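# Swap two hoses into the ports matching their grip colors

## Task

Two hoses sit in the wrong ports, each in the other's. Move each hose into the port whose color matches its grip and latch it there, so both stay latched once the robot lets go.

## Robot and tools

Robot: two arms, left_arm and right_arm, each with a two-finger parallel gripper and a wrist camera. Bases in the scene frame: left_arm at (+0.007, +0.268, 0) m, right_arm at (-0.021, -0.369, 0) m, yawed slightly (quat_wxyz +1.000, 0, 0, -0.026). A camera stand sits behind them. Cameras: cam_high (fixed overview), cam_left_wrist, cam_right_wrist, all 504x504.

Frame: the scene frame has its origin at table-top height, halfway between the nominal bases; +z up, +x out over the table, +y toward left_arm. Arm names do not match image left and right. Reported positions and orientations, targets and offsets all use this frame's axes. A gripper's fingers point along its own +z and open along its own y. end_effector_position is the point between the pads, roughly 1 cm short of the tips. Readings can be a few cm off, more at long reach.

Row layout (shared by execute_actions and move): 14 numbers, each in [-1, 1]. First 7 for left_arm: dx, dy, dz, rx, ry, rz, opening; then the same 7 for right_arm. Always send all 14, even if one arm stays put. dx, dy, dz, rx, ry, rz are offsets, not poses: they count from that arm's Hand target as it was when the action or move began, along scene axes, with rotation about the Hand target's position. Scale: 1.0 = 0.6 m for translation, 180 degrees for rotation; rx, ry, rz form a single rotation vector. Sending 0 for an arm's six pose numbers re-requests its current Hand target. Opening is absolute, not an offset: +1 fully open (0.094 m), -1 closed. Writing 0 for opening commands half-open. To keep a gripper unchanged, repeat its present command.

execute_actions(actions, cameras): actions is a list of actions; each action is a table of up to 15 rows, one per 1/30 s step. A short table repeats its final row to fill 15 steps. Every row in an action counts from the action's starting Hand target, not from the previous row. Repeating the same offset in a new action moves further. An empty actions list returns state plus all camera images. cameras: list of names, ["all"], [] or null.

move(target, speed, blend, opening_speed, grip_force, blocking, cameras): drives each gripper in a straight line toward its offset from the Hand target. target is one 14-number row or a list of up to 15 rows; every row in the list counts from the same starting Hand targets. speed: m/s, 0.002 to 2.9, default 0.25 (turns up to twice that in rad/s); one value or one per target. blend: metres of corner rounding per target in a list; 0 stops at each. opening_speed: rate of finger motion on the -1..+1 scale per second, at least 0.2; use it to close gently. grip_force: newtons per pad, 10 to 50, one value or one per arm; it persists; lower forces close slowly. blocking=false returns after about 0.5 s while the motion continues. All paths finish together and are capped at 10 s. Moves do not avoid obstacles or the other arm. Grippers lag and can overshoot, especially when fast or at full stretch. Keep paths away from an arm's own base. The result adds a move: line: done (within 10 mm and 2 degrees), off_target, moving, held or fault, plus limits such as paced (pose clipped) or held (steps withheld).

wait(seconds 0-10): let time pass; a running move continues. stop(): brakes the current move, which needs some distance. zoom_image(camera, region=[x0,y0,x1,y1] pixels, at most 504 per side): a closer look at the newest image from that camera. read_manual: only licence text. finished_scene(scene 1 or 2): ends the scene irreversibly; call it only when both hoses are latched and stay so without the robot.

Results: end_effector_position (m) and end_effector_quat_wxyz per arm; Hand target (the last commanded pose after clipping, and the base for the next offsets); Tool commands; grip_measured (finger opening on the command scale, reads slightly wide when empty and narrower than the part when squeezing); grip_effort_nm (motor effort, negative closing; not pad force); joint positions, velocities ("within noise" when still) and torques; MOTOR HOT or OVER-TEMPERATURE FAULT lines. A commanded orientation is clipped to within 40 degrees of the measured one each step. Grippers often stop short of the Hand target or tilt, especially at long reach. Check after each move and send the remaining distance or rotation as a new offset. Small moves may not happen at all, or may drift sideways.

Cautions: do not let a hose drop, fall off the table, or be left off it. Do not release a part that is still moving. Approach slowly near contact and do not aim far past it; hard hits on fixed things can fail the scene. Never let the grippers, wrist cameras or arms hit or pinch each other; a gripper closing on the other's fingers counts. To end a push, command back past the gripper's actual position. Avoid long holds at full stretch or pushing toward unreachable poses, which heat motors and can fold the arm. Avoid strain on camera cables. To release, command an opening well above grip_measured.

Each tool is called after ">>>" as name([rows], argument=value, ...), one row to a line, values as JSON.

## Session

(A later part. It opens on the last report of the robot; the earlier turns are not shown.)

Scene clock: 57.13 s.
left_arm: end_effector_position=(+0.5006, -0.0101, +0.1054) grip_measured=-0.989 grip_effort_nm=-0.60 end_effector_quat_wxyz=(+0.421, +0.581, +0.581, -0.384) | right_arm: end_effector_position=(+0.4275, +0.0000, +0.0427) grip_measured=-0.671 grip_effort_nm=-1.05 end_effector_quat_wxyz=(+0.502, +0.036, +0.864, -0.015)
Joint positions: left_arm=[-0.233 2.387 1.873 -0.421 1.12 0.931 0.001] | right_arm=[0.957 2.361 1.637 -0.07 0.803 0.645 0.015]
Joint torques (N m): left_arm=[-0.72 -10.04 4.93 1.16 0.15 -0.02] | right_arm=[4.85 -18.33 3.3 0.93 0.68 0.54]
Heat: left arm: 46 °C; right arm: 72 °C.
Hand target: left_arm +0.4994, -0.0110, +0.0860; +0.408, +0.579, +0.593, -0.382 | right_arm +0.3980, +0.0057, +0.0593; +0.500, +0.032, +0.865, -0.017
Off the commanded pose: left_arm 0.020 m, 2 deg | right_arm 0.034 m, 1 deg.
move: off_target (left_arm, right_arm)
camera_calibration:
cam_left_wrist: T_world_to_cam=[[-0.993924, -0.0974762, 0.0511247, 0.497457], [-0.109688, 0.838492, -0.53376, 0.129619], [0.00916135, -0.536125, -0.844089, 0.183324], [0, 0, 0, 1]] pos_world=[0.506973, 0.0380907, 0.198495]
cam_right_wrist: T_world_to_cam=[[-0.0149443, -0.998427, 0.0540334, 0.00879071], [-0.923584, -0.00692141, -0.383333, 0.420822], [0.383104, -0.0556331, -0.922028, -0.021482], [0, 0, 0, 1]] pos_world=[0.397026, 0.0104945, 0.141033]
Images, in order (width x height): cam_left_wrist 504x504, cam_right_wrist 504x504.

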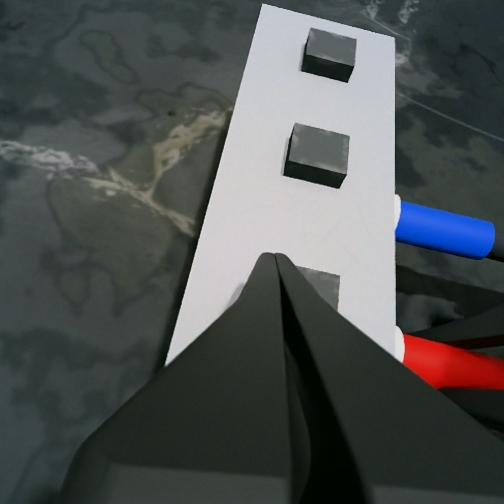

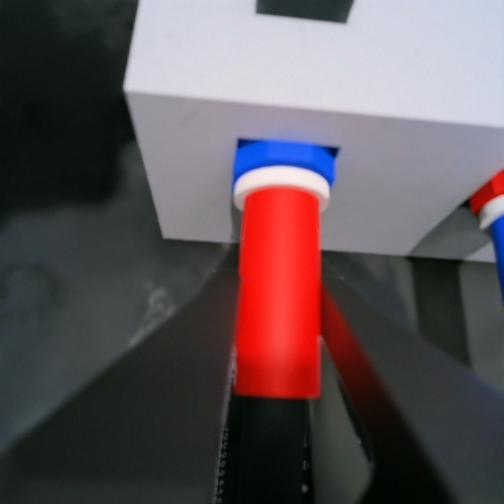

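>>> move(target=[0,0,-0.09,0,0,0,-1, 0,0,0.0,0,0,0,-0.95], speed=0.12, cameras=["cam_left_wrist","cam_right_wrist"])

Scene clock: 58.53 s.
left_arm: end_effector_position=(+0.4976, -0.0115, +0.1031) grip_measured=-0.989 grip_effort_nm=-0.60 end_effector_quat_wxyz=(+0.467, +0.593, +0.522, -0.398) | right_arm: end_effector_position=(+0.4275, +0.0000, +0.0427) grip_measured=-0.671 grip_effort_nm=-1.04 end_effector_quat_wxyz=(+0.502, +0.036, +0.864, -0.015)
Joint positions: left_arm=[-0.224 2.4 1.787 -0.209 1.228 0.934 0.001] | right_arm=[0.957 2.361 1.637 -0.07 0.803 0.645 0.015]
Joint torques (N m): left_arm=[-1.18 -5.89 2.39 0.65 -0.92 0.15] | right_arm=[4.88 -18.26 3.29 0.93 0.68 0.53]
Heat: left arm: 46 °C; right arm: 74 °C.
Hand target: left_arm +0.4994, -0.0109, +0.0318; +0.408, +0.579, +0.594, -0.382 | right_arm +0.3980, +0.0057, +0.0593; +0.500, +0.032, +0.865, -0.017
Off the commanded pose: left_arm 0.071 m, 11 deg | right_arm 0.034 m, 1 deg.
move: off_target (left_arm, right_arm)
camera_calibration:
cam_left_wrist: T_world_to_cam=[[-0.99863, -0.0368577, -0.0371543, 0.506554], [-0.00553488, 0.780334, -0.625338, 0.0862077], [0.0520413, -0.624276, -0.779469, 0.151733], [0, 0, 0, 1]] pos_world=[0.498441, 0.0461231, 0.191001]
cam_right_wrist: T_world_to_cam=[[-0.0149443, -0.998427, 0.0540334, 0.00879071], [-0.923584, -0.00692141, -0.383333, 0.420822], [0.383104, -0.0556331, -0.922028, -0.021482], [0, 0, 0, 1]] pos_world=[0.397026, 0.0104945, 0.141033]
Images, in order (width x height): cam_left_wrist 504x504, cam_right_wrist 504x504.

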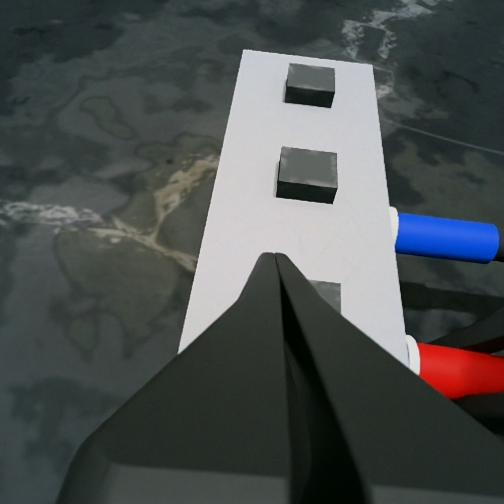

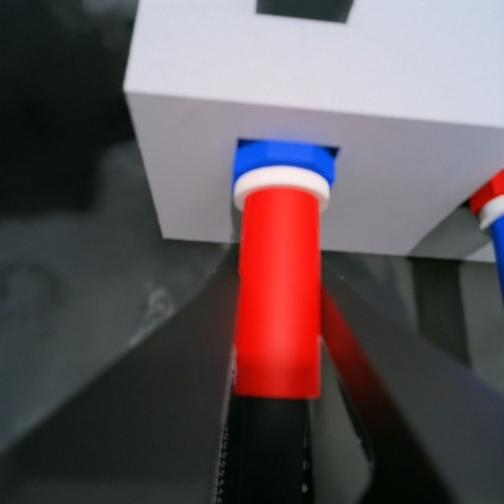

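>>> move(target=[0,-0.005,-0.09,0.055,0.005,0,-1, 0.0,0,0.0,0,0,0,-0.95], speed=0.15, cameras=["cam_left_wrist","cam_right_wrist"])

Scene clock: 59.93 s.
left_arm: end_effector_position=(+0.4958, -0.0111, +0.0980) grip_measured=-0.989 grip_effort_nm=-0.60 end_effector_quat_wxyz=(+0.490, +0.621, +0.487, -0.371) | right_arm: end_effector_position=(+0.3976, +0.0091, +0.0352) grip_measured=-0.671 grip_effort_nm=-1.05 end_effector_quat_wxyz=(+0.488, +0.015, +0.872, -0.028)
Joint positions: left_arm=[-0.224 2.399 1.761 -0.175 1.228 1.042 0.001] | right_arm=[1.015 2.346 1.614 -0.148 0.825 0.685 0.015]
Joint torques (N m): left_arm=[-2.67 -3.85 -0.25 -0.32 -2.28 0.18] | right_arm=[0.13 -17.18 4.79 1.6 0.51 0.21]
Heat: left arm: 46 °C; right arm: 76 °C. Fold the right arm in close to its base, or ease its load, before you think long.
Hand target: left_arm +0.4995, -0.0139, -0.0221; +0.352, +0.609, +0.627, -0.333 | right_arm +0.3979, +0.0058, +0.0593; +0.500, +0.032, +0.865, -0.017
Off the commanded pose: left_arm 0.120 m, 23 deg | right_arm 0.024 m, 3 deg.
MOTOR HOT: joint 2 (shoulder) of the right arm reports 76 °C; the controller's stop level is 90 °C. To cool a motor, set the load down, stop pushing, or move to a pose that needs little force.
move: off_target (left_arm, right_arm)
camera_calibration:
cam_left_wrist: T_world_to_cam=[[-0.988727, -0.0103848, -0.149366, 0.511034], [0.0855997, 0.779277, -0.620806, 0.0370642], [0.122845, -0.626593, -0.769604, 0.111957], [0, 0, 0, 1]] pos_world=[0.488347, 0.0465754, 0.185504]
cam_right_wrist: T_world_to_cam=[[0.00973848, -0.99517, 0.097686, 0.0065303], [-0.935617, -0.0435434, -0.350322, 0.394294], [0.352884, -0.087985, -0.931521, -0.00380213], [0, 0, 0, 1]] pos_world=[0.370186, 0.0233331, 0.13395]
Images, in order (width x height): cam_left_wrist 504x504, cam_right_wrist 504x504.

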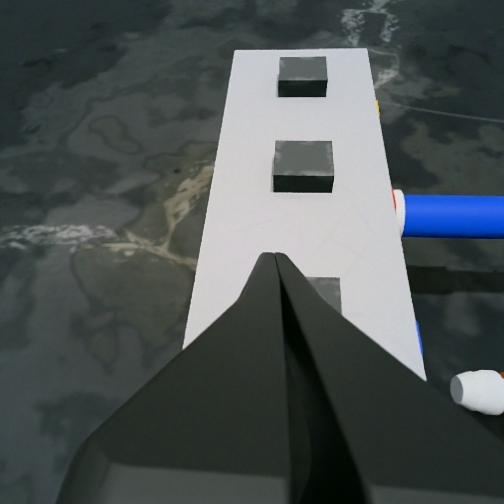

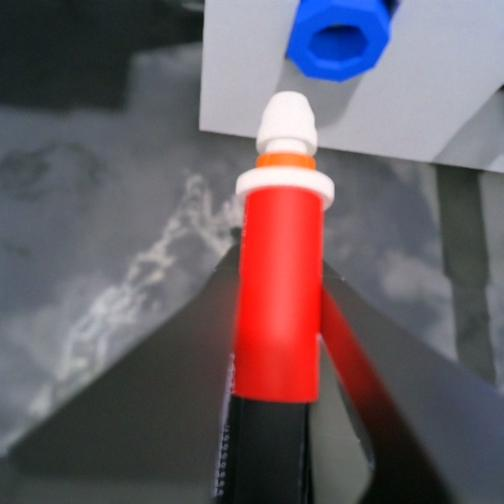

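>>> move([
  [0,0.01,0.20,-0.055,-0.005,0,-1, -0.05,0,0.04,0.0,0,0,-0.95],
  [0,0.04,0.25,-0.055,-0.005,0,-1, -0.10,-0.08,0.12,0.004,0.066,0,-0.95],
  [0,0.06,0.25,-0.055,-0.005,0,-1, -0.14,-0.33,0.10,0.004,0.083,-0.05,-0.95],
], speed=0.2, blend=[0.02,0.03,0], cameras=["all"])

Scene clock: 62.93 s.
left_arm: end_effector_position=(+0.4947, +0.0209, +0.1218) grip_measured=-0.989 grip_effort_nm=-0.60 end_effector_quat_wxyz=(+0.401, +0.575, +0.602, -0.382) | right_arm: end_effector_position=(+0.3143, -0.1925, +0.1107) grip_measured=-0.671 grip_effort_nm=-1.05 end_effector_quat_wxyz=(+0.370, +0.097, +0.921, -0.068)
Joint positions: left_arm=[-0.179 2.347 1.918 -0.651 1.117 1.037 0.001] | right_arm=[0.818 1.614 1.072 -0.582 0.651 0.824 0.015]
Joint torques (N m): left_arm=[0.29 -10.56 10.22 0.75 0.59 0.15] | right_arm=[0.35 -9.98 5.19 1.49 0.33 0]
Heat: left arm: 46 °C; right arm: 76 °C. Fold the right arm in close to its base, or ease its load, before you think long.
Hand target: left_arm +0.4994, +0.0219, +0.1278; +0.408, +0.579, +0.594, -0.382 | right_arm +0.3139, -0.1922, +0.1192; +0.380, +0.100, +0.918, -0.055
Off the commanded pose: left_arm 0.008 m, 1 deg | right_arm 0.009 m, 2 deg.
MOTOR HOT: still on. Joint 2 (shoulder) of the right arm reports 76 °C.
move: done
camera_calibration:
cam_left_wrist: T_world_to_cam=[[-0.989083, -0.116592, 0.0901178, 0.486989], [-0.146111, 0.855379, -0.496968, 0.124901], [-0.0191422, -0.50471, -0.863077, 0.229522], [0, 0, 0, 1]] pos_world=[0.504316, 0.0657831, 0.216281]
cam_right_wrist: T_world_to_cam=[[-0.15363, -0.983185, 0.0987159, -0.14718], [-0.983968, 0.14306, -0.106493, 0.358211], [0.0905799, -0.113494, -0.989401, 0.162175], [0, 0, 0, 1]] pos_world=[0.315167, -0.177545, 0.213132]

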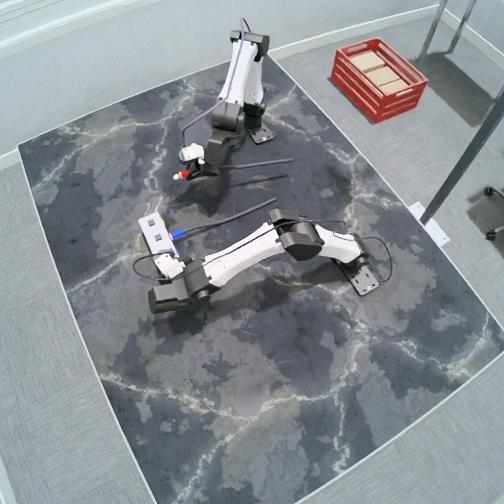

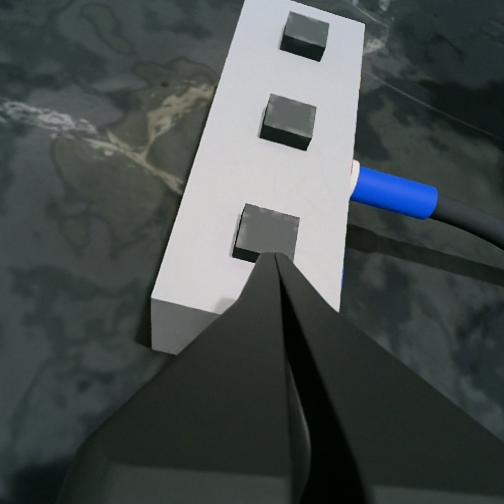

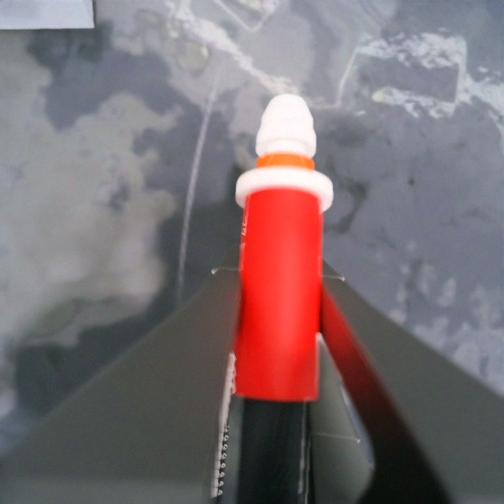

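>>> move([
  [0,0,0,0,0,0,-1, -0.023,-0.097,-0.09,-0.0216,-0.0805,0,-0.95],
  [0,0,0,0,0,0,-1, -0.023,-0.097,-0.175,-0.0216,-0.0805,0,-0.95],
], speed=[0.2,0.1], blend=[0.02,0], cameras=["cam_high","cam_right_wrist"])

Scene clock: 65.50 s.
left_arm: end_effector_position=(+0.4946, +0.0209, +0.1217) grip_measured=-0.989 grip_effort_nm=-0.60 end_effector_quat_wxyz=(+0.401, +0.575, +0.602, -0.382) | right_arm: end_effector_position=(+0.3009, -0.2483, +0.0194) grip_measured=-0.671 grip_effort_nm=-1.05 end_effector_quat_wxyz=(+0.497, +0.093, +0.860, -0.072)
Joint positions: left_arm=[-0.179 2.347 1.918 -0.651 1.117 1.037 0.001] | right_arm=[0.786 1.706 0.435 0.469 0.811 0.606 0.015]
Joint torques (N m): left_arm=[0.31 -10.58 10.24 0.74 0.58 0.14] | right_arm=[-0.16 -4.33 3.28 2.08 0.27 0.04]
Heat: left arm: 46 °C; right arm: 74 °C. Fold the right arm in close to its base, or ease its load, before you think long.
Hand target: left_arm +0.4994, +0.0219, +0.1278; +0.408, +0.579, +0.593, -0.382 | right_arm +0.3002, -0.2504, +0.0142; +0.496, +0.093, +0.860, -0.073
Off the commanded pose: left_arm 0.008 m, 1 deg | right_arm 0.006 m, 0 deg.
MOTOR HOT: still on. Joint 2 (shoulder) of the right arm reports 74 °C.
move: done
camera_calibration:
cam_right_wrist: T_world_to_cam=[[-0.170629, -0.98058, 0.096686, -0.189252], [-0.916692, 0.121992, -0.380519, 0.323192], [0.361334, -0.153559, -0.919705, -0.0261162], [0, 0, 0, 1]] pos_world=[0.273413, -0.229014, 0.11726]
Images, in order (width x height): cam_high 504x504, cam_right_wrist 504x504.

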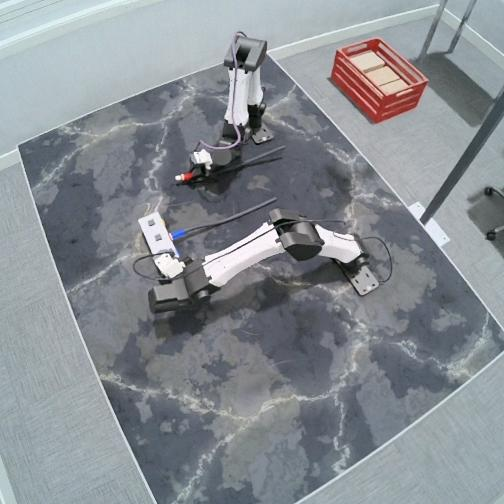

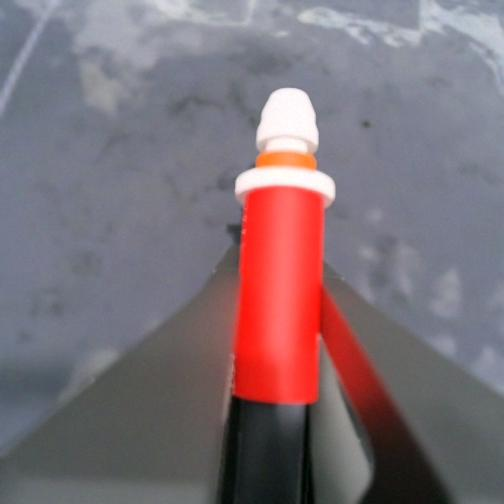

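>>> move(target=[0,0,0,0,0,0,-1, 0,0,-0.025,0,0,0,-0.95], speed=0.08)

>>> move(target=[0,0,0,0,0,0,-1, 0,0,0,0,0,0,-0.2], opening_speed=1, cameras=["cam_right_wrist"])

Scene clock: 66.57 s.
left_arm: end_effector_position=(+0.4946, +0.0209, +0.1217) grip_measured=-0.989 grip_effort_nm=-0.60 end_effector_quat_wxyz=(+0.401, +0.575, +0.602, -0.382) | right_arm: end_effector_position=(+0.3064, -0.2463, +0.0182) grip_measured=-0.671 grip_effort_nm=-1.05 end_effector_quat_wxyz=(+0.516, +0.103, +0.848, -0.064)
Joint positions: left_arm=[-0.179 2.347 1.918 -0.651 1.117 1.037 0.001] | right_arm=[0.787 1.761 0.423 0.591 0.83 0.597 0.015]
Joint torques (N m): left_arm=[0.31 -10.58 10.21 0.74 0.58 0.14] | right_arm=[-0.13 -2.71 2.7 1.77 0.06 0.16]
Heat: left arm: 46 °C; right arm: 74 °C. Fold the right arm in close to its base, or ease its load, before you think long.
Hand target: left_arm +0.4994, +0.0219, +0.1278; +0.408, +0.579, +0.593, -0.382 | right_arm +0.3002, -0.2505, -0.0008; +0.496, +0.093, +0.860, -0.073
Off the commanded pose: left_arm 0.008 m, 1 deg | right_arm 0.020 m, 3 deg.
MOTOR HOT: still on. Joint 2 (shoulder) of the right arm reports 74 °C.
move: off_target (right_arm)

Scene clock: 67.53 s.
left_arm: end_effector_position=(+0.4946, +0.0209, +0.1217) grip_measured=-0.989 grip_effort_nm=-0.60 end_effector_quat_wxyz=(+0.401, +0.575, +0.602, -0.382) | right_arm: end_effector_position=(+0.3080, -0.2446, +0.0184) grip_measured=-0.203 grip_effort_nm=0.12 end_effector_quat_wxyz=(+0.520, +0.106, +0.845, -0.059)
Joint positions: left_arm=[-0.179 2.347 1.918 -0.651 1.117 1.037 0.001] | right_arm=[0.787 1.772 0.423 0.617 0.829 0.596 0.037]
Joint torques (N m): left_arm=[0.31 -10.58 10.22 0.74 0.59 0.14] | right_arm=[-0.2 -3.66 2.67 1.5 0.07 0.15]
Heat: left arm: 46 °C; right arm: 73 °C. Fold the right arm in close to its base, or ease its load, before you think long.
Hand target: left_arm +0.4994, +0.0219, +0.1278; +0.408, +0.579, +0.593, -0.382 | right_arm +0.3002, -0.2505, -0.0007; +0.496, +0.093, +0.860, -0.073
Off the commanded pose: left_arm 0.008 m, 1 deg | right_arm 0.022 m, 4 deg.
MOTOR HOT: still on. Joint 2 (shoulder) of the right arm reports 73 °C.
move: off_target (right_arm)
camera_calibration:
cam_right_wrist: T_world_to_cam=[[-0.182987, -0.981429, 0.0575533, -0.17994], [-0.892098, 0.14116, -0.429226, 0.326875], [0.413131, -0.129886, -0.901361, -0.0395017], [0, 0, 0, 1]] pos_world=[0.274997, -0.227871, 0.115054]
Images, in order (width x height): cam_right_wrist 504x504.

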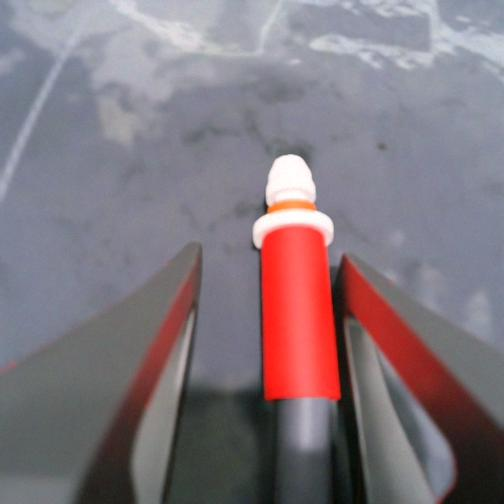

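>>> move([
  [0,0.02,0.0,0,0,0,-1, -0.05,0.01,0.135,0,0,0,-0.2],
  [0,0.04,0.03,0,0,0,-1, 0.1413,0.326,0.193,0.0132,0.0162,0.056,-0.2],
], speed=0.25, blend=[0.03,0], cameras=["all"])

Scene clock: 70.17 s.
left_arm: end_effector_position=(+0.4960, +0.0451, +0.1382) grip_measured=-0.989 grip_effort_nm=-0.60 end_effector_quat_wxyz=(+0.400, +0.577, +0.604, -0.378) | right_arm: end_effector_position=(+0.3803, -0.0648, +0.1093) grip_measured=-0.203 grip_effort_nm=0.12 end_effector_quat_wxyz=(+0.472, +0.025, +0.881, -0.023)
Joint positions: left_arm=[-0.131 2.347 2.001 -0.826 1.128 1.14 0.001] | right_arm=[0.939 1.978 1.356 -0.24 0.754 0.654 0.037]
Joint torques (N m): left_arm=[0.35 -10.58 10.13 0.61 0.72 0.14] | right_arm=[0.62 -9.11 9.87 1.65 0.27 0.04]
Heat: left arm: 46 °C; right arm: 71 °C.
Hand target: left_arm +0.4994, +0.0460, +0.1457; +0.408, +0.579, +0.594, -0.382 | right_arm +0.3850, -0.0549, +0.1151; +0.477, +0.026, +0.879, -0.013
Off the commanded pose: left_arm 0.008 m, 2 deg | right_arm 0.012 m, 1 deg.
MOTOR HOT: cleared for the motors of the right arm.
move: off_target (right_arm)
camera_calibration:
cam_left_wrist: T_world_to_cam=[[-0.988939, -0.120559, 0.0864013, 0.49024], [-0.147536, 0.859457, -0.489455, 0.112037], [-0.0152503, -0.496788, -0.867738, 0.254219], [0, 0, 0, 1]] pos_world=[0.505224, 0.0891051, 0.233075]
cam_right_wrist: T_world_to_cam=[[-0.000387057, -0.997087, 0.0762696, -0.0680041], [-0.947869, -0.0239383, -0.31776, 0.403263], [0.31866, -0.0724166, -0.945099, 0.0803093], [0, 0, 0, 1]] pos_world=[0.356622, -0.0523369, 0.209227]

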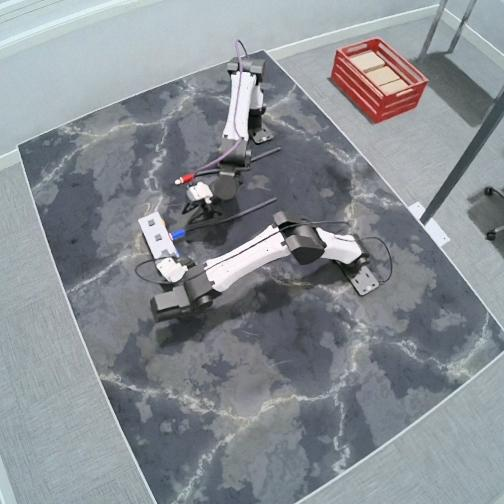

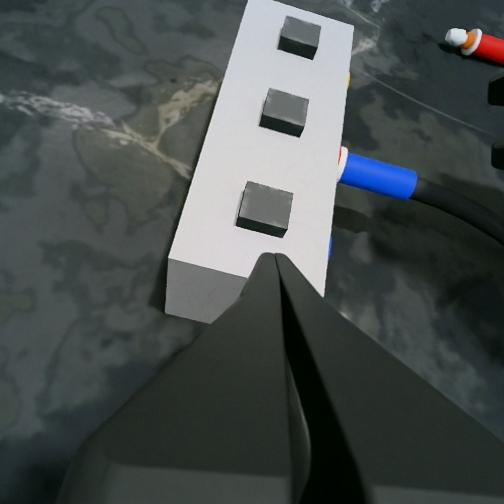

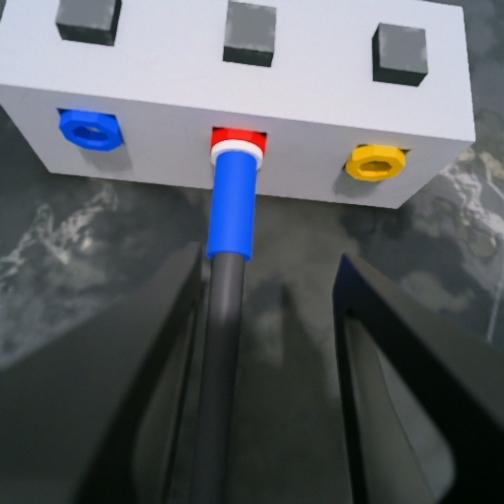

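>>> move(target=[0,0,0,0,0,0,-1, 0.0883,0.0115,-0.1085,0,0,0,-0.2], speed=0.12, cameras=["cam_right_wrist","cam_left_wrist"])

Scene clock: 71.73 s.
left_arm: end_effector_position=(+0.4960, +0.0451, +0.1381) grip_measured=-0.989 grip_effort_nm=-0.60 end_effector_quat_wxyz=(+0.400, +0.577, +0.604, -0.378) | right_arm: end_effector_position=(+0.4280, -0.0553, +0.0447) grip_measured=-0.203 grip_effort_nm=0.12 end_effector_quat_wxyz=(+0.467, +0.020, +0.884, -0.025)
Joint positions: left_arm=[-0.131 2.347 2.001 -0.826 1.128 1.14 0.001] | right_arm=[0.867 2.214 1.442 -0.054 0.699 0.579 0.037]
Joint torques (N m): left_arm=[0.35 -10.56 10.13 0.59 0.71 0.14] | right_arm=[-0.18 -10.37 9.32 1.96 0.25 0.03]
Heat: left arm: 46 °C; right arm: 70 °C.
Hand target: left_arm +0.4994, +0.0460, +0.1457; +0.408, +0.579, +0.594, -0.382 | right_arm +0.4379, -0.0479, +0.0499; +0.477, +0.025, +0.879, -0.013
Off the commanded pose: left_arm 0.008 m, 2 deg | right_arm 0.013 m, 2 deg.
move: off_target (right_arm)
camera_calibration:
cam_left_wrist: T_world_to_cam=[[-0.988969, -0.120335, 0.0863729, 0.490242], [-0.147327, 0.859533, -0.489386, 0.111908], [-0.0153498, -0.496712, -0.867779, 0.254272], [0, 0, 0, 1]] pos_world=[0.505224, 0.0891049, 0.233075]
cam_right_wrist: T_world_to_cam=[[0.00745241, -0.996435, 0.0840322, -0.0572888], [-0.951257, -0.0329736, -0.306631, 0.428664], [0.308309, -0.0776511, -0.948112, 0.00904321], [0, 0, 0, 1]] pos_world=[0.405409, -0.0422477, 0.14483]
Images, in order (width x height): cam_left_wrist 504x504, cam_right_wrist 504x504.

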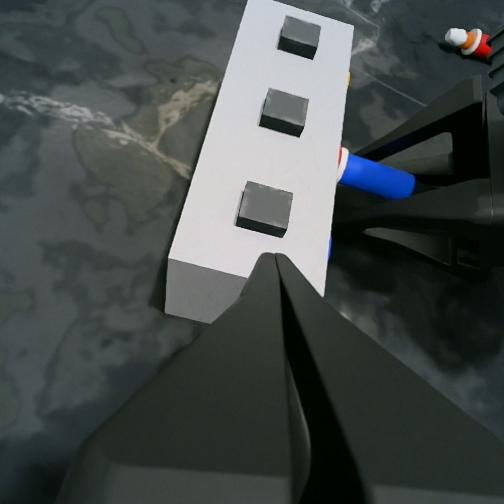

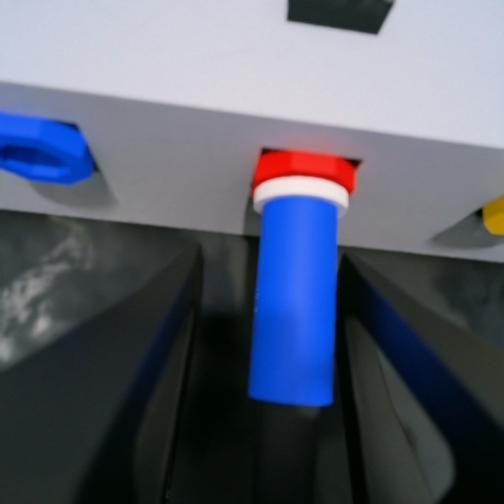

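>>> move(target=[0,0,0,0,0,0,-1, 0.010,-0.010,0.0,0,0,0,-0.2], speed=0.1)

>>> move(target=[0,0,0,0,0,0,-1, 0,0,0.0,0,0,0,-0.95], opening_speed=0.8, cameras=["cam_right_wrist"])

Scene clock: 72.73 s.
left_arm: end_effector_position=(+0.4960, +0.0451, +0.1381) grip_measured=-0.989 grip_effort_nm=-0.60 end_effector_quat_wxyz=(+0.400, +0.577, +0.604, -0.378) | right_arm: end_effector_position=(+0.4348, -0.0603, +0.0458) grip_measured=-0.203 grip_effort_nm=0.12 end_effector_quat_wxyz=(+0.468, +0.021, +0.883, -0.023)
Joint positions: left_arm=[-0.131 2.347 2.001 -0.826 1.128 1.14 0.001] | right_arm=[0.848 2.214 1.442 -0.039 0.686 0.562 0.037]
Joint torques (N m): left_arm=[0.32 -10.58 10.13 0.59 0.72 0.14] | right_arm=[-0.14 -10.4 9.01 1.98 0.22 0.01]
Heat: left arm: 46 °C; right arm: 70 °C.
Hand target: left_arm +0.4994, +0.0460, +0.1457; +0.408, +0.579, +0.594, -0.382 | right_arm +0.4439, -0.0538, +0.0499; +0.477, +0.025, +0.879, -0.013
Off the commanded pose: left_arm 0.008 m, 2 deg | right_arm 0.012 m, 2 deg.
move: off_target (right_arm)

Scene clock: 73.90 s.
left_arm: end_effector_position=(+0.4960, +0.0451, +0.1381) grip_measured=-0.989 grip_effort_nm=-0.60 end_effector_quat_wxyz=(+0.400, +0.577, +0.604, -0.378) | right_arm: end_effector_position=(+0.4352, -0.0591, +0.0461) grip_measured=-0.654 grip_effort_nm=-1.04 end_effector_quat_wxyz=(+0.469, +0.021, +0.883, -0.020)
Joint positions: left_arm=[-0.131 2.347 2.001 -0.826 1.128 1.14 0.001] | right_arm=[0.848 2.214 1.442 -0.034 0.682 0.561 0.016]
Joint torques (N m): left_arm=[0.36 -10.55 10.14 0.59 0.72 0.13] | right_arm=[-0.13 -10.41 9.06 1.92 0.27 0.02]
Heat: left arm: 46 °C; right arm: 70 °C.
Hand target: left_arm +0.4994, +0.0460, +0.1457; +0.408, +0.579, +0.594, -0.382 | right_arm +0.4439, -0.0538, +0.0500; +0.477, +0.025, +0.879, -0.013
Off the commanded pose: left_arm 0.008 m, 2 deg | right_arm 0.011 m, 1 deg.
move: off_target (right_arm)
camera_calibration:
cam_right_wrist: T_world_to_cam=[[0.010261, -0.997061, 0.0759264, -0.0621274], [-0.950028, -0.0334119, -0.310372, 0.435338], [0.311997, -0.0689474, -0.947578, 0.0067452], [0, 0, 0, 1]] pos_world=[0.412117, -0.0469342, 0.146226]
Images, in order (width x height): cam_right_wrist 504x504.

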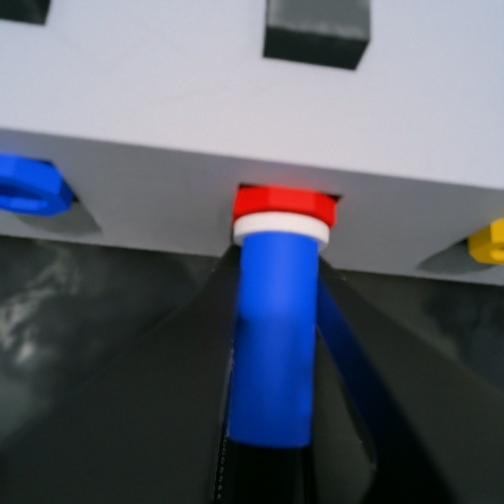

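>>> move(target=[-0.007,-0.19,0.0,0,0,0,-1, 0,0,0.0,0,0,0,-0.95], speed=0.15, cameras=["cam_left_wrist","cam_high"])

Scene clock: 75.77 s.
left_arm: end_effector_position=(+0.4907, -0.0681, +0.1473) grip_measured=-0.989 grip_effort_nm=-0.60 end_effector_quat_wxyz=(+0.404, +0.581, +0.593, -0.384) | right_arm: end_effector_position=(+0.4352, -0.0591, +0.0461) grip_measured=-0.654 grip_effort_nm=-1.05 end_effector_quat_wxyz=(+0.469, +0.021, +0.883, -0.020)
Joint positions: left_arm=[-0.351 2.364 2.001 -0.462 1.03 0.765 0.001] | right_arm=[0.848 2.214 1.442 -0.034 0.682 0.561 0.016]
Joint torques (N m): left_arm=[0.01 -11.25 7.57 1.45 0.3 -0.14] | right_arm=[-0.16 -10.4 9.02 1.95 0.28 0.03]
Heat: left arm: 46 °C; right arm: 69 °C.
Hand target: left_arm +0.4952, -0.0680, +0.1459; +0.408, +0.579, +0.593, -0.381 | right_arm +0.4439, -0.0538, +0.0500; +0.477, +0.025, +0.879, -0.013
Off the commanded pose: left_arm 0.005 m, 1 deg | right_arm 0.011 m, 1 deg.
move: off_target (right_arm)
camera_calibration:
cam_left_wrist: T_world_to_cam=[[-0.992126, -0.0987261, 0.0770717, 0.475037], [-0.124244, 0.853506, -0.506054, 0.203624], [-0.0158205, -0.511645, -0.859052, 0.203923], [0, 0, 0, 1]] pos_world=[0.499821, -0.0225601, 0.241613]
Images, in order (width x height): cam_high 504x504, cam_left_wrist 504x504.

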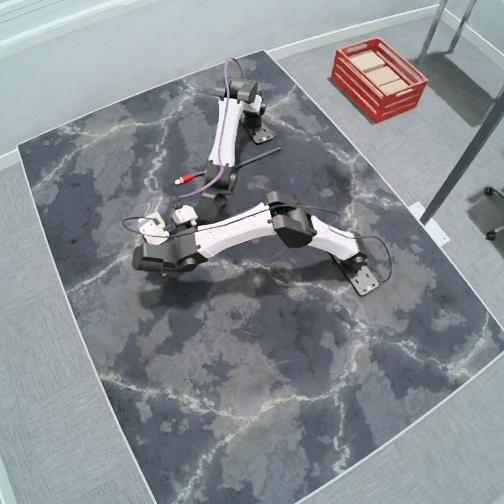

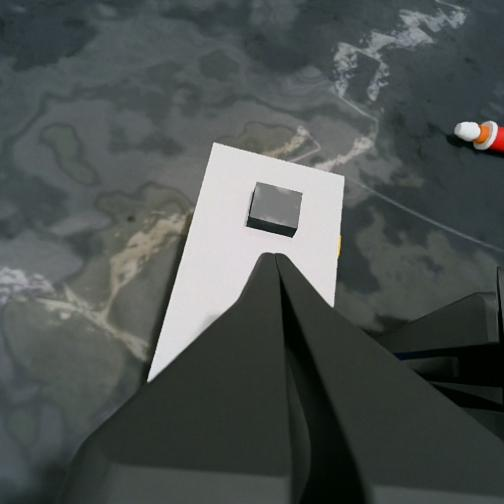

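>>> move([
  [0.006,0.005,-0.09,0,0,0,-1, 0,0,0.0,0,0,0,-0.95],
  [0.006,0.005,-0.193,0,0,0,-1, -0.07,0.003,0.0,0,0,0,-0.95],
], speed=0.15, blend=[0.02,0], cameras=["cam_left_wrist","cam_right_wrist"])

Scene clock: 77.50 s.
left_arm: end_effector_position=(+0.4913, -0.0696, +0.1084) grip_measured=-0.989 grip_effort_nm=-0.60 end_effector_quat_wxyz=(+0.458, +0.596, +0.523, -0.402) | right_arm: end_effector_position=(+0.4325, -0.0565, +0.0446) grip_measured=-0.654 grip_effort_nm=-1.05 end_effector_quat_wxyz=(+0.489, +0.036, +0.872, -0.002)
Joint positions: left_arm=[-0.337 2.422 1.825 -0.081 1.148 0.763 0.001] | right_arm=[0.859 2.21 1.385 0.075 0.698 0.578 0.016]
Joint torques (N m): left_arm=[-0.23 -5.07 2.06 0.98 -0.84 0.21] | right_arm=[4.79 -16.43 2.71 0.91 0.61 0.45]
Heat: left arm: 46 °C; right arm: 69 °C.
Hand target: left_arm +0.4988, -0.0649, +0.0301; +0.408, +0.579, +0.594, -0.382 | right_arm +0.4019, -0.0521, +0.0500; +0.477, +0.026, +0.879, -0.013
Off the commanded pose: left_arm 0.079 m, 10 deg | right_arm 0.031 m, 2 deg.
move: off_target (left_arm, right_arm)
camera_calibration:
cam_left_wrist: T_world_to_cam=[[-0.999364, -0.0248024, -0.025605, 0.498211], [-0.00374887, 0.787413, -0.616414, 0.133422], [0.0354503, -0.615926, -0.787006, 0.129432], [0, 0, 0, 1]] pos_world=[0.493806, -0.012981, 0.196864]
cam_right_wrist: T_world_to_cam=[[-0.00218902, -0.999531, 0.0305301, -0.0521522], [-0.934346, -0.0088354, -0.356257, 0.429085], [0.35636, -0.0293056, -0.933889, -0.011186], [0, 0, 0, 1]] pos_world=[0.404786, -0.0486645, 0.14401]
Images, in order (width x height): cam_left_wrist 504x504, cam_right_wrist 504x504.

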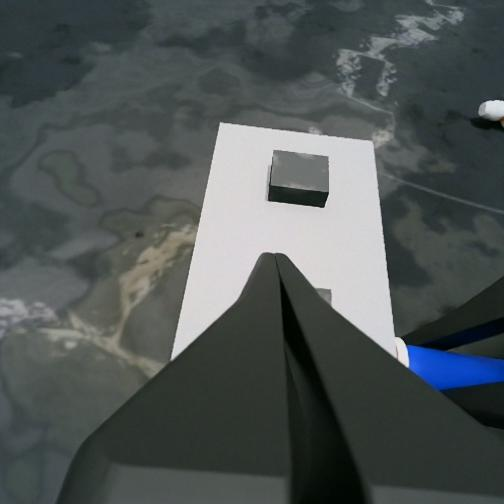

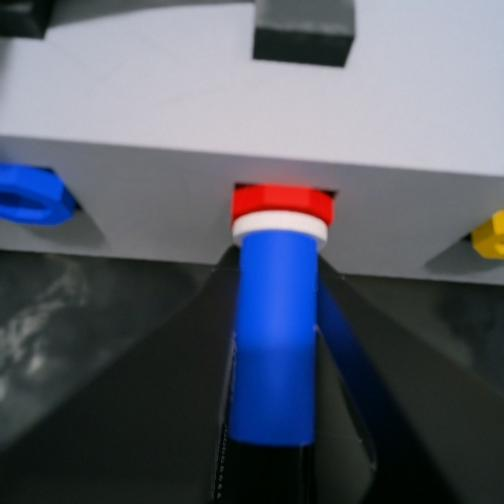

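Contact. Press further with nose-down rotation.

>>> move(target=[0,-0.005,-0.09,0.055,0.005,0,-1, 0.0,0,0.0,0,0,0,-0.95], speed=0.15, cameras=["cam_left_wrist","cam_right_wrist"])

Scene clock: 78.97 s.
left_arm: end_effector_position=(+0.4894, -0.0704, +0.1033) grip_measured=-0.989 grip_effort_nm=-0.60 end_effector_quat_wxyz=(+0.464, +0.619, +0.510, -0.375) | right_arm: end_effector_position=(+0.4325, -0.0565, +0.0446) grip_measured=-0.654 grip_effort_nm=-1.05 end_effector_quat_wxyz=(+0.489, +0.036, +0.872, -0.002)
Joint positions: left_arm=[-0.343 2.416 1.825 -0.127 1.117 0.866 0.001] | right_arm=[0.859 2.21 1.385 0.075 0.698 0.578 0.016]
Joint torques (N m): left_arm=[-1.48 -1.76 1.01 0.09 -1.8 0.59] | right_arm=[4.82 -16.32 2.71 0.89 0.62 0.47]
Heat: left arm: 46 °C; right arm: 71 °C.
Hand target: left_arm +0.4987, -0.0680, -0.0239; +0.352, +0.609, +0.627, -0.334 | right_arm +0.4019, -0.0521, +0.0500; +0.477, +0.026, +0.879, -0.013
Off the commanded pose: left_arm 0.128 m, 19 deg | right_arm 0.031 m, 2 deg.
move: off_target (left_arm, right_arm)
camera_calibration:
cam_left_wrist: T_world_to_cam=[[-0.995498, -0.012018, -0.0940154, 0.502291], [0.0459017, 0.806711, -0.58916, 0.105128], [0.0829238, -0.590823, -0.802528, 0.105136], [0, 0, 0, 1]] pos_world=[0.486486, -0.0166546, 0.193535]
cam_right_wrist: T_world_to_cam=[[-0.00218902, -0.999531, 0.0305301, -0.0521522], [-0.934346, -0.0088354, -0.356257, 0.429085], [0.35636, -0.0293056, -0.933889, -0.011186], [0, 0, 0, 1]] pos_world=[0.404786, -0.0486645, 0.14401]
Images, in order (width x height): cam_left_wrist 504x504, cam_right_wrist 504x504.

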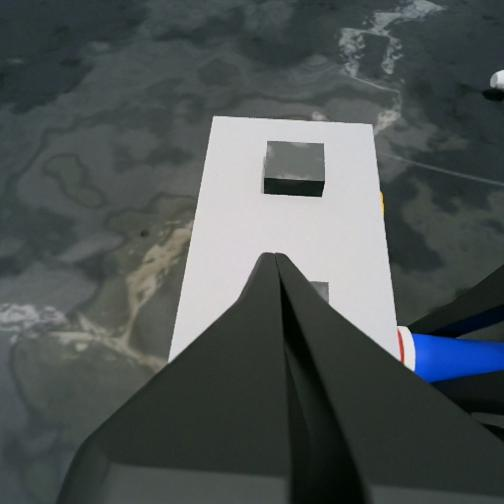

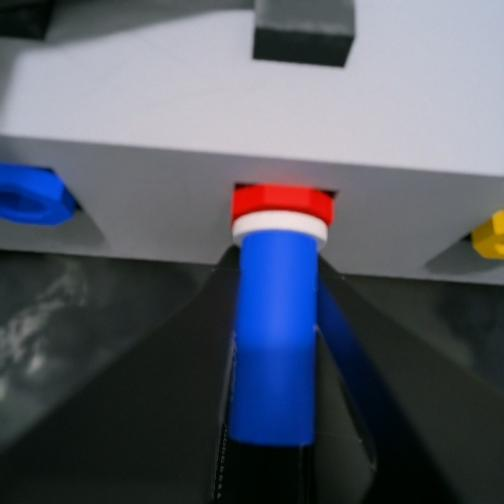

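>>> move(target=[0.005,0.0,-0.09,0.04,0.003,0,-1, -0.015,0,0.0,0,0,0,-0.95], speed=0.15, cameras=["cam_left_wrist","cam_right_wrist"])

Scene clock: 80.10 s.
left_arm: end_effector_position=(+0.4854, -0.0691, +0.0964) grip_measured=-0.989 grip_effort_nm=-0.59 end_effector_quat_wxyz=(+0.470, +0.639, +0.497, -0.351) | right_arm: end_effector_position=(+0.4320, -0.0564, +0.0444) grip_measured=-0.654 grip_effort_nm=-1.05 end_effector_quat_wxyz=(+0.494, +0.041, +0.868, +0.005)
Joint positions: left_arm=[-0.347 2.401 1.791 -0.127 1.091 0.947 0.001] | right_arm=[0.86 2.208 1.365 0.112 0.699 0.58 0.016]
Joint torques (N m): left_arm=[-1.99 2.62 -0.06 -0.23 -2.51 0.64] | right_arm=[5.89 -17.25 2.11 0.58 0.7 0.53]
Heat: left arm: 45 °C; right arm: 72 °C.
Hand target: left_arm +0.5018, -0.0680, -0.0780; +0.310, +0.629, +0.649, -0.296 | right_arm +0.3928, -0.0521, +0.0498; +0.476, +0.025, +0.879, -0.013
Off the commanded pose: left_arm 0.175 m, 26 deg | right_arm 0.040 m, 4 deg.
move: off_target (left_arm, right_arm)
camera_calibration:
cam_left_wrist: T_world_to_cam=[[-0.987633, -0.000167043, -0.156785, 0.500751], [0.0895893, 0.820061, -0.565221, 0.0776952], [0.128668, -0.572277, -0.809904, 0.0803673], [0, 0, 0, 1]] pos_world=[0.477257, -0.0176388, 0.187515]
cam_right_wrist: T_world_to_cam=[[-0.00320143, -0.999884, 0.0149238, -0.0509855], [-0.929476, -0.00252961, -0.368873, 0.427394], [0.368868, -0.0150522, -0.92936, -0.0160429], [0, 0, 0, 1]] pos_world=[0.403007, -0.0501399, 0.143506]
Images, in order (width x height): cam_left_wrist 504x504, cam_right_wrist 504x504.

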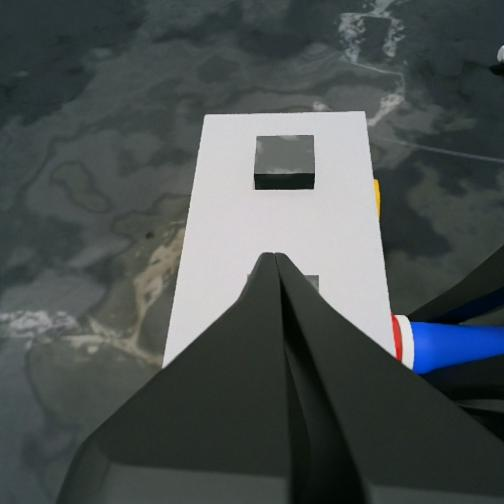

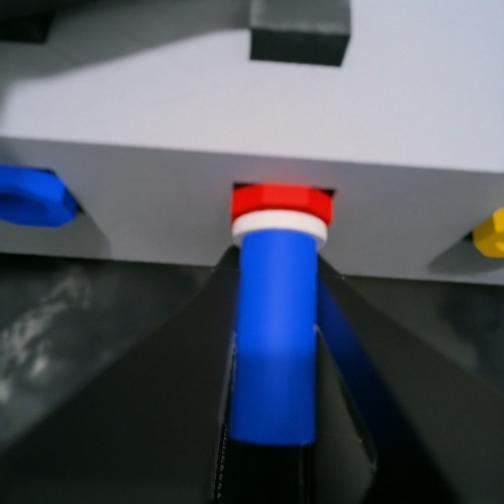

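>>> move(target=[-0.013,0.012,0.38,-0.007,0.0013,0.028,-1, 0.07,0,0.0,0,0,0,-0.95], speed=0.25, cameras=["cam_left_wrist"])

Scene clock: 82.53 s.
left_arm: end_effector_position=(+0.4926, -0.0573, +0.1457) grip_measured=-0.989 grip_effort_nm=-0.59 end_effector_quat_wxyz=(+0.325, +0.588, +0.680, -0.295) | right_arm: end_effector_position=(+0.4333, -0.0567, +0.0462) grip_measured=-0.654 grip_effort_nm=-1.05 end_effector_quat_wxyz=(+0.474, +0.029, +0.880, -0.007)
Joint positions: left_arm=[-0.383 2.404 2.262 -0.875 0.763 0.816 0.001] | right_arm=[0.853 2.208 1.419 0.005 0.678 0.576 0.016]
Joint torques (N m): left_arm=[-0.75 -11.12 10.51 0.91 0.29 0.11] | right_arm=[0.95 -11.08 8.95 1.51 0.44 0.01]
Heat: left arm: 45 °C; right arm: 71 °C.
Hand target: left_arm +0.4941, -0.0607, +0.1501; +0.329, +0.595, +0.673, -0.291 | right_arm +0.4349, -0.0520, +0.0499; +0.477, +0.025, +0.879, -0.013
Off the commanded pose: left_arm 0.006 m, 1 deg | right_arm 0.006 m, 1 deg.
move: done
camera_calibration:
cam_left_wrist: T_world_to_cam=[[-0.970309, -0.225071, 0.0885607, 0.45847], [-0.240415, 0.937577, -0.251297, 0.21885], [-0.0264727, -0.265127, -0.96385, 0.24268], [0, 0, 0, 1]] pos_world=[0.503897, -0.0376596, 0.248301]
Images, in order (width x height): cam_left_wrist 504x504.

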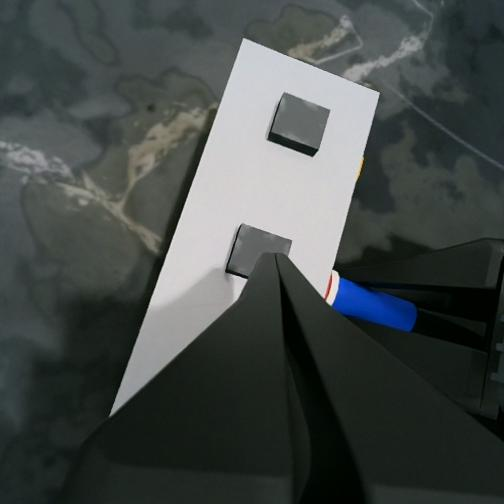

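>>> move([
  [-0.002,-0.018,-0.05,0,0,0,-1, 0,0,0.0,0,0,0,-0.95],
  [-0.002,-0.018,-0.183,0.01,0.001,0,-1, -0.06,0,0.0,0,0,0,-0.95],
], speed=0.15, blend=[0.01,0], cameras=["cam_left_wrist","cam_right_wrist"])

Scene clock: 84.30 s.
left_arm: end_effector_position=(+0.4977, -0.0859, +0.1063) grip_measured=-0.989 grip_effort_nm=-0.59 end_effector_quat_wxyz=(+0.391, +0.610, +0.616, -0.310) | right_arm: end_effector_position=(+0.4323, -0.0563, +0.0446) grip_measured=-0.654 grip_effort_nm=-1.05 end_effector_quat_wxyz=(+0.490, +0.040, +0.871, +0.004)
Joint positions: left_arm=[-0.409 2.413 2.014 -0.457 0.843 0.82 0.001] | right_arm=[0.859 2.208 1.377 0.087 0.693 0.585 0.016]
Joint torques (N m): left_arm=[-0.66 -8.13 2.55 0.52 -0.91 0.08] | right_arm=[5.27 -16.51 2.65 0.79 0.7 0.4]
Heat: left arm: 45 °C; right arm: 71 °C.
Hand target: left_arm +0.4928, -0.0715, +0.0402; +0.318, +0.600, +0.678, -0.281 | right_arm +0.3990, -0.0521, +0.0500; +0.477, +0.026, +0.879, -0.013
Off the commanded pose: left_arm 0.068 m, 12 deg | right_arm 0.034 m, 3 deg.
move: off_target (left_arm, right_arm)
camera_calibration:
cam_left_wrist: T_world_to_cam=[[-0.989153, -0.146279, -0.0133874, 0.487328], [-0.129703, 0.912561, -0.387828, 0.194148], [0.0689478, -0.381884, -0.921635, 0.135276], [0, 0, 0, 1]] pos_world=[0.497896, -0.0542266, 0.206495]
cam_right_wrist: T_world_to_cam=[[-0.00317913, -0.99985, 0.0170398, -0.0509057], [-0.933422, -0.00314629, -0.358766, 0.429009], [0.358766, -0.0170459, -0.933272, -0.0114413], [0, 0, 0, 1]] pos_world=[0.40439, -0.0497433, 0.144103]
Images, in order (width x height): cam_left_wrist 504x504, cam_right_wrist 504x504.

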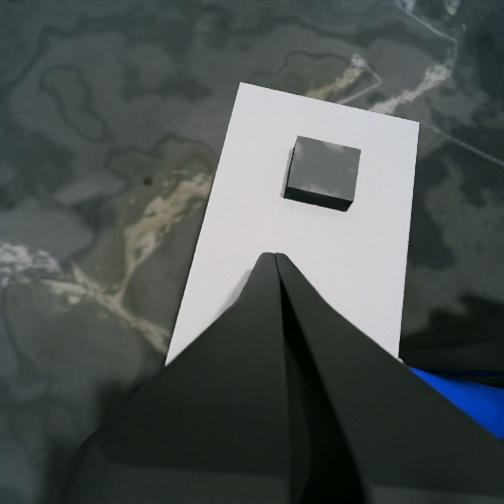

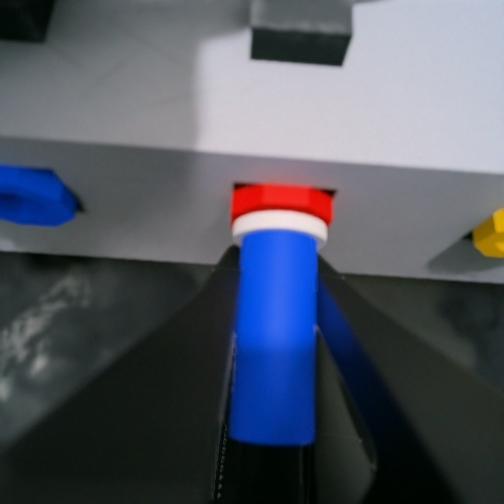

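>>> move(target=[0,0.01,-0.12,0.03,0.003,0,-1, 0,0,0.0,0,0,0,-0.95], speed=0.15, cameras=["cam_left_wrist","cam_right_wrist"])

Scene clock: 85.77 s.
left_arm: end_effector_position=(+0.4979, -0.0911, +0.1006) grip_measured=-0.989 grip_effort_nm=-0.59 end_effector_quat_wxyz=(+0.434, +0.632, +0.570, -0.297) | right_arm: end_effector_position=(+0.3980, -0.0478, +0.0330) grip_measured=-0.654 grip_effort_nm=-1.05 end_effector_quat_wxyz=(+0.466, +0.011, +0.884, -0.020)
Joint positions: left_arm=[-0.411 2.401 1.913 -0.281 0.871 0.874 0.001] | right_arm=[0.925 2.187 1.348 -0.014 0.724 0.618 0.016]
Joint torques (N m): left_arm=[-0.66 -3.22 -0.29 -0.23 -1.87 0.19] | right_arm=[-0.09 -14.94 4.77 1.67 0.45 0.2]
Heat: left arm: 45 °C; right arm: 71 °C.
Hand target: left_arm +0.4929, -0.0655, -0.0318; +0.286, +0.613, +0.692, -0.252 | right_arm +0.3989, -0.0521, +0.0499; +0.477, +0.025, +0.879, -0.013
Off the commanded pose: left_arm 0.135 m, 23 deg | right_arm 0.018 m, 2 deg.
move: off_target (left_arm, right_arm)
camera_calibration:
cam_left_wrist: T_world_to_cam=[[-0.986863, -0.102871, -0.124578, 0.50076], [-0.0378729, 0.896901, -0.440607, 0.154937], [0.15706, -0.4301, -0.889014, 0.0763886], [0, 0, 0, 1]] pos_world=[0.488052, -0.0545943, 0.19856]
cam_right_wrist: T_world_to_cam=[[0.0274249, -0.996046, 0.0845006, -0.0565507], [-0.951044, -0.0520306, -0.304645, 0.395768], [0.307837, -0.072009, -0.94871, 0.00820344], [0, 0, 0, 1]] pos_world=[0.375418, -0.0351443, 0.13313]
Images, in order (width x height): cam_left_wrist 504x504, cam_right_wrist 504x504.

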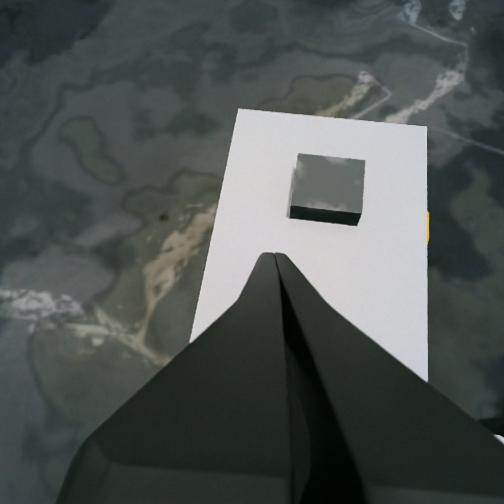

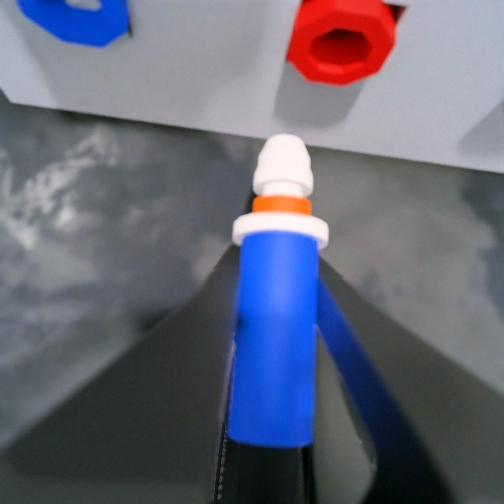

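>>> move([
  [0,0.08,0.336,0,0,0,-1, -0.05,0.02,0.04,0,0,0,-0.95],
  [-0.138,0.331,0.27,-0.2693,-0.0765,0.0934,-1, -0.04,0.10,0.02,0,0,0,-0.95],
], speed=0.25, blend=[0.02,0], cameras=["all"])

Scene clock: 90.10 s.
left_arm: end_effector_position=(+0.4110, +0.1347, +0.1296) grip_measured=-0.989 grip_effort_nm=-0.59 end_effector_quat_wxyz=(+0.608, +0.367, +0.584, -0.393) | right_arm: end_effector_position=(+0.3698, -0.0003, +0.0551) grip_measured=-0.654 grip_effort_nm=-1.05 end_effector_quat_wxyz=(+0.465, +0.013, +0.885, -0.021)
Joint positions: left_arm=[0.073 2.105 0.716 1.528 1.205 -0.143 0.001] | right_arm=[1.041 2.226 1.537 -0.256 0.797 0.749 0.016]
Joint torques (N m): left_arm=[-0.72 -6.74 3.3 1.89 -0.18 -0.15] | right_arm=[0.72 -10.69 9.62 1.57 0.57 0.2]
Heat: left arm: 46 °C; right arm: 71 °C.
Hand target: left_arm +0.4101, +0.1331, +0.1304; +0.622, +0.363, +0.570, -0.396 | right_arm +0.3748, +0.0079, +0.0619; +0.476, +0.025, +0.879, -0.013
Off the commanded pose: left_arm 0.002 m, 2 deg | right_arm 0.012 m, 2 deg.
joint sent to its limit (left arm) — joint 4 (wrist pitch), upper limit. The joint targets still meet the commanded pose.
move: off_target (right_arm)
camera_calibration:
cam_left_wrist: T_world_to_cam=[[-0.888803, -0.440599, 0.126106, 0.414515], [-0.344163, 0.459999, -0.818506, 0.195544], [0.302625, -0.770892, -0.560486, 0.156417], [0, 0, 0, 1]] pos_world=[0.388386, 0.213266, 0.195451]
cam_right_wrist: T_world_to_cam=[[0.0234701, -0.996218, 0.0836641, -0.00883995], [-0.951938, -0.047834, -0.302531, 0.378298], [0.305389, -0.0725427, -0.949461, 0.0422792], [0, 0, 0, 1]] pos_world=[0.347412, 0.012356, 0.155329]

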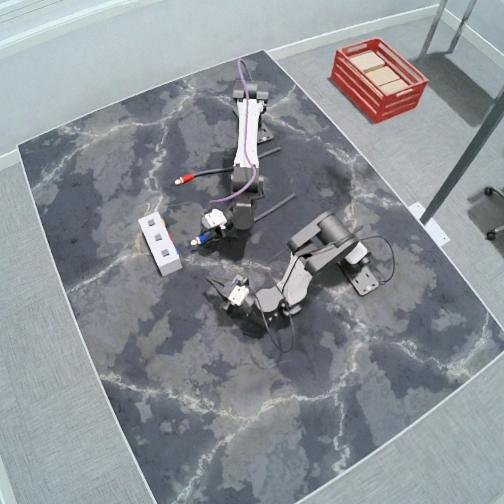

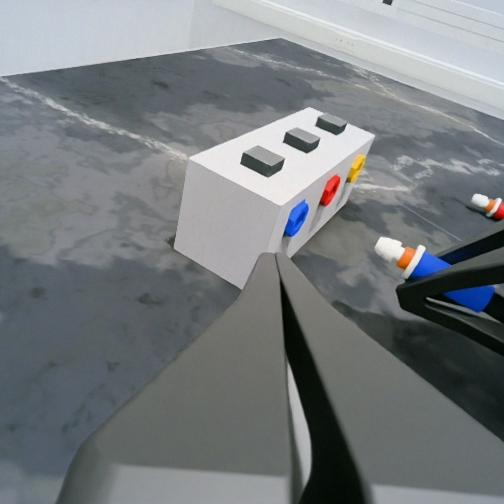

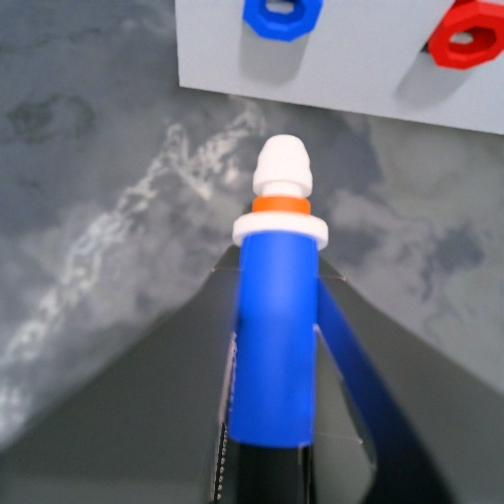

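>>> zoom_image(camera="cam_left_wrist", region=[260, 160, 440, 340])

>>> zoom_image(camera="cam_right_wrist", region=[160, 0, 360, 200])

Scaled by 2.800 from the camera's 504x504 image, which has a finer 720x720 frame.

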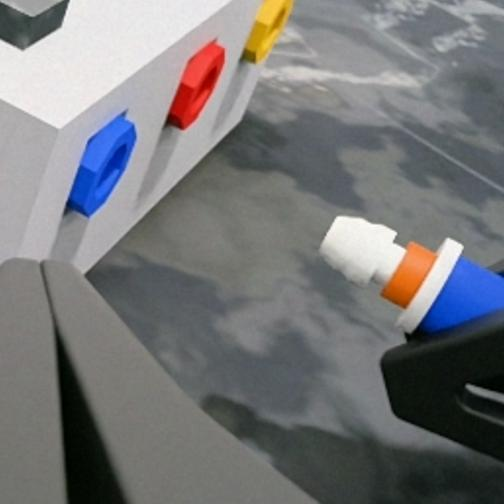

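Scaled by 2.520 from the camera's 504x504 image, which has a finer 720x720 frame.

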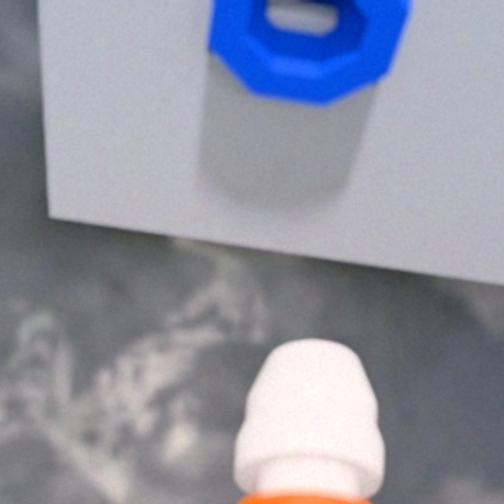

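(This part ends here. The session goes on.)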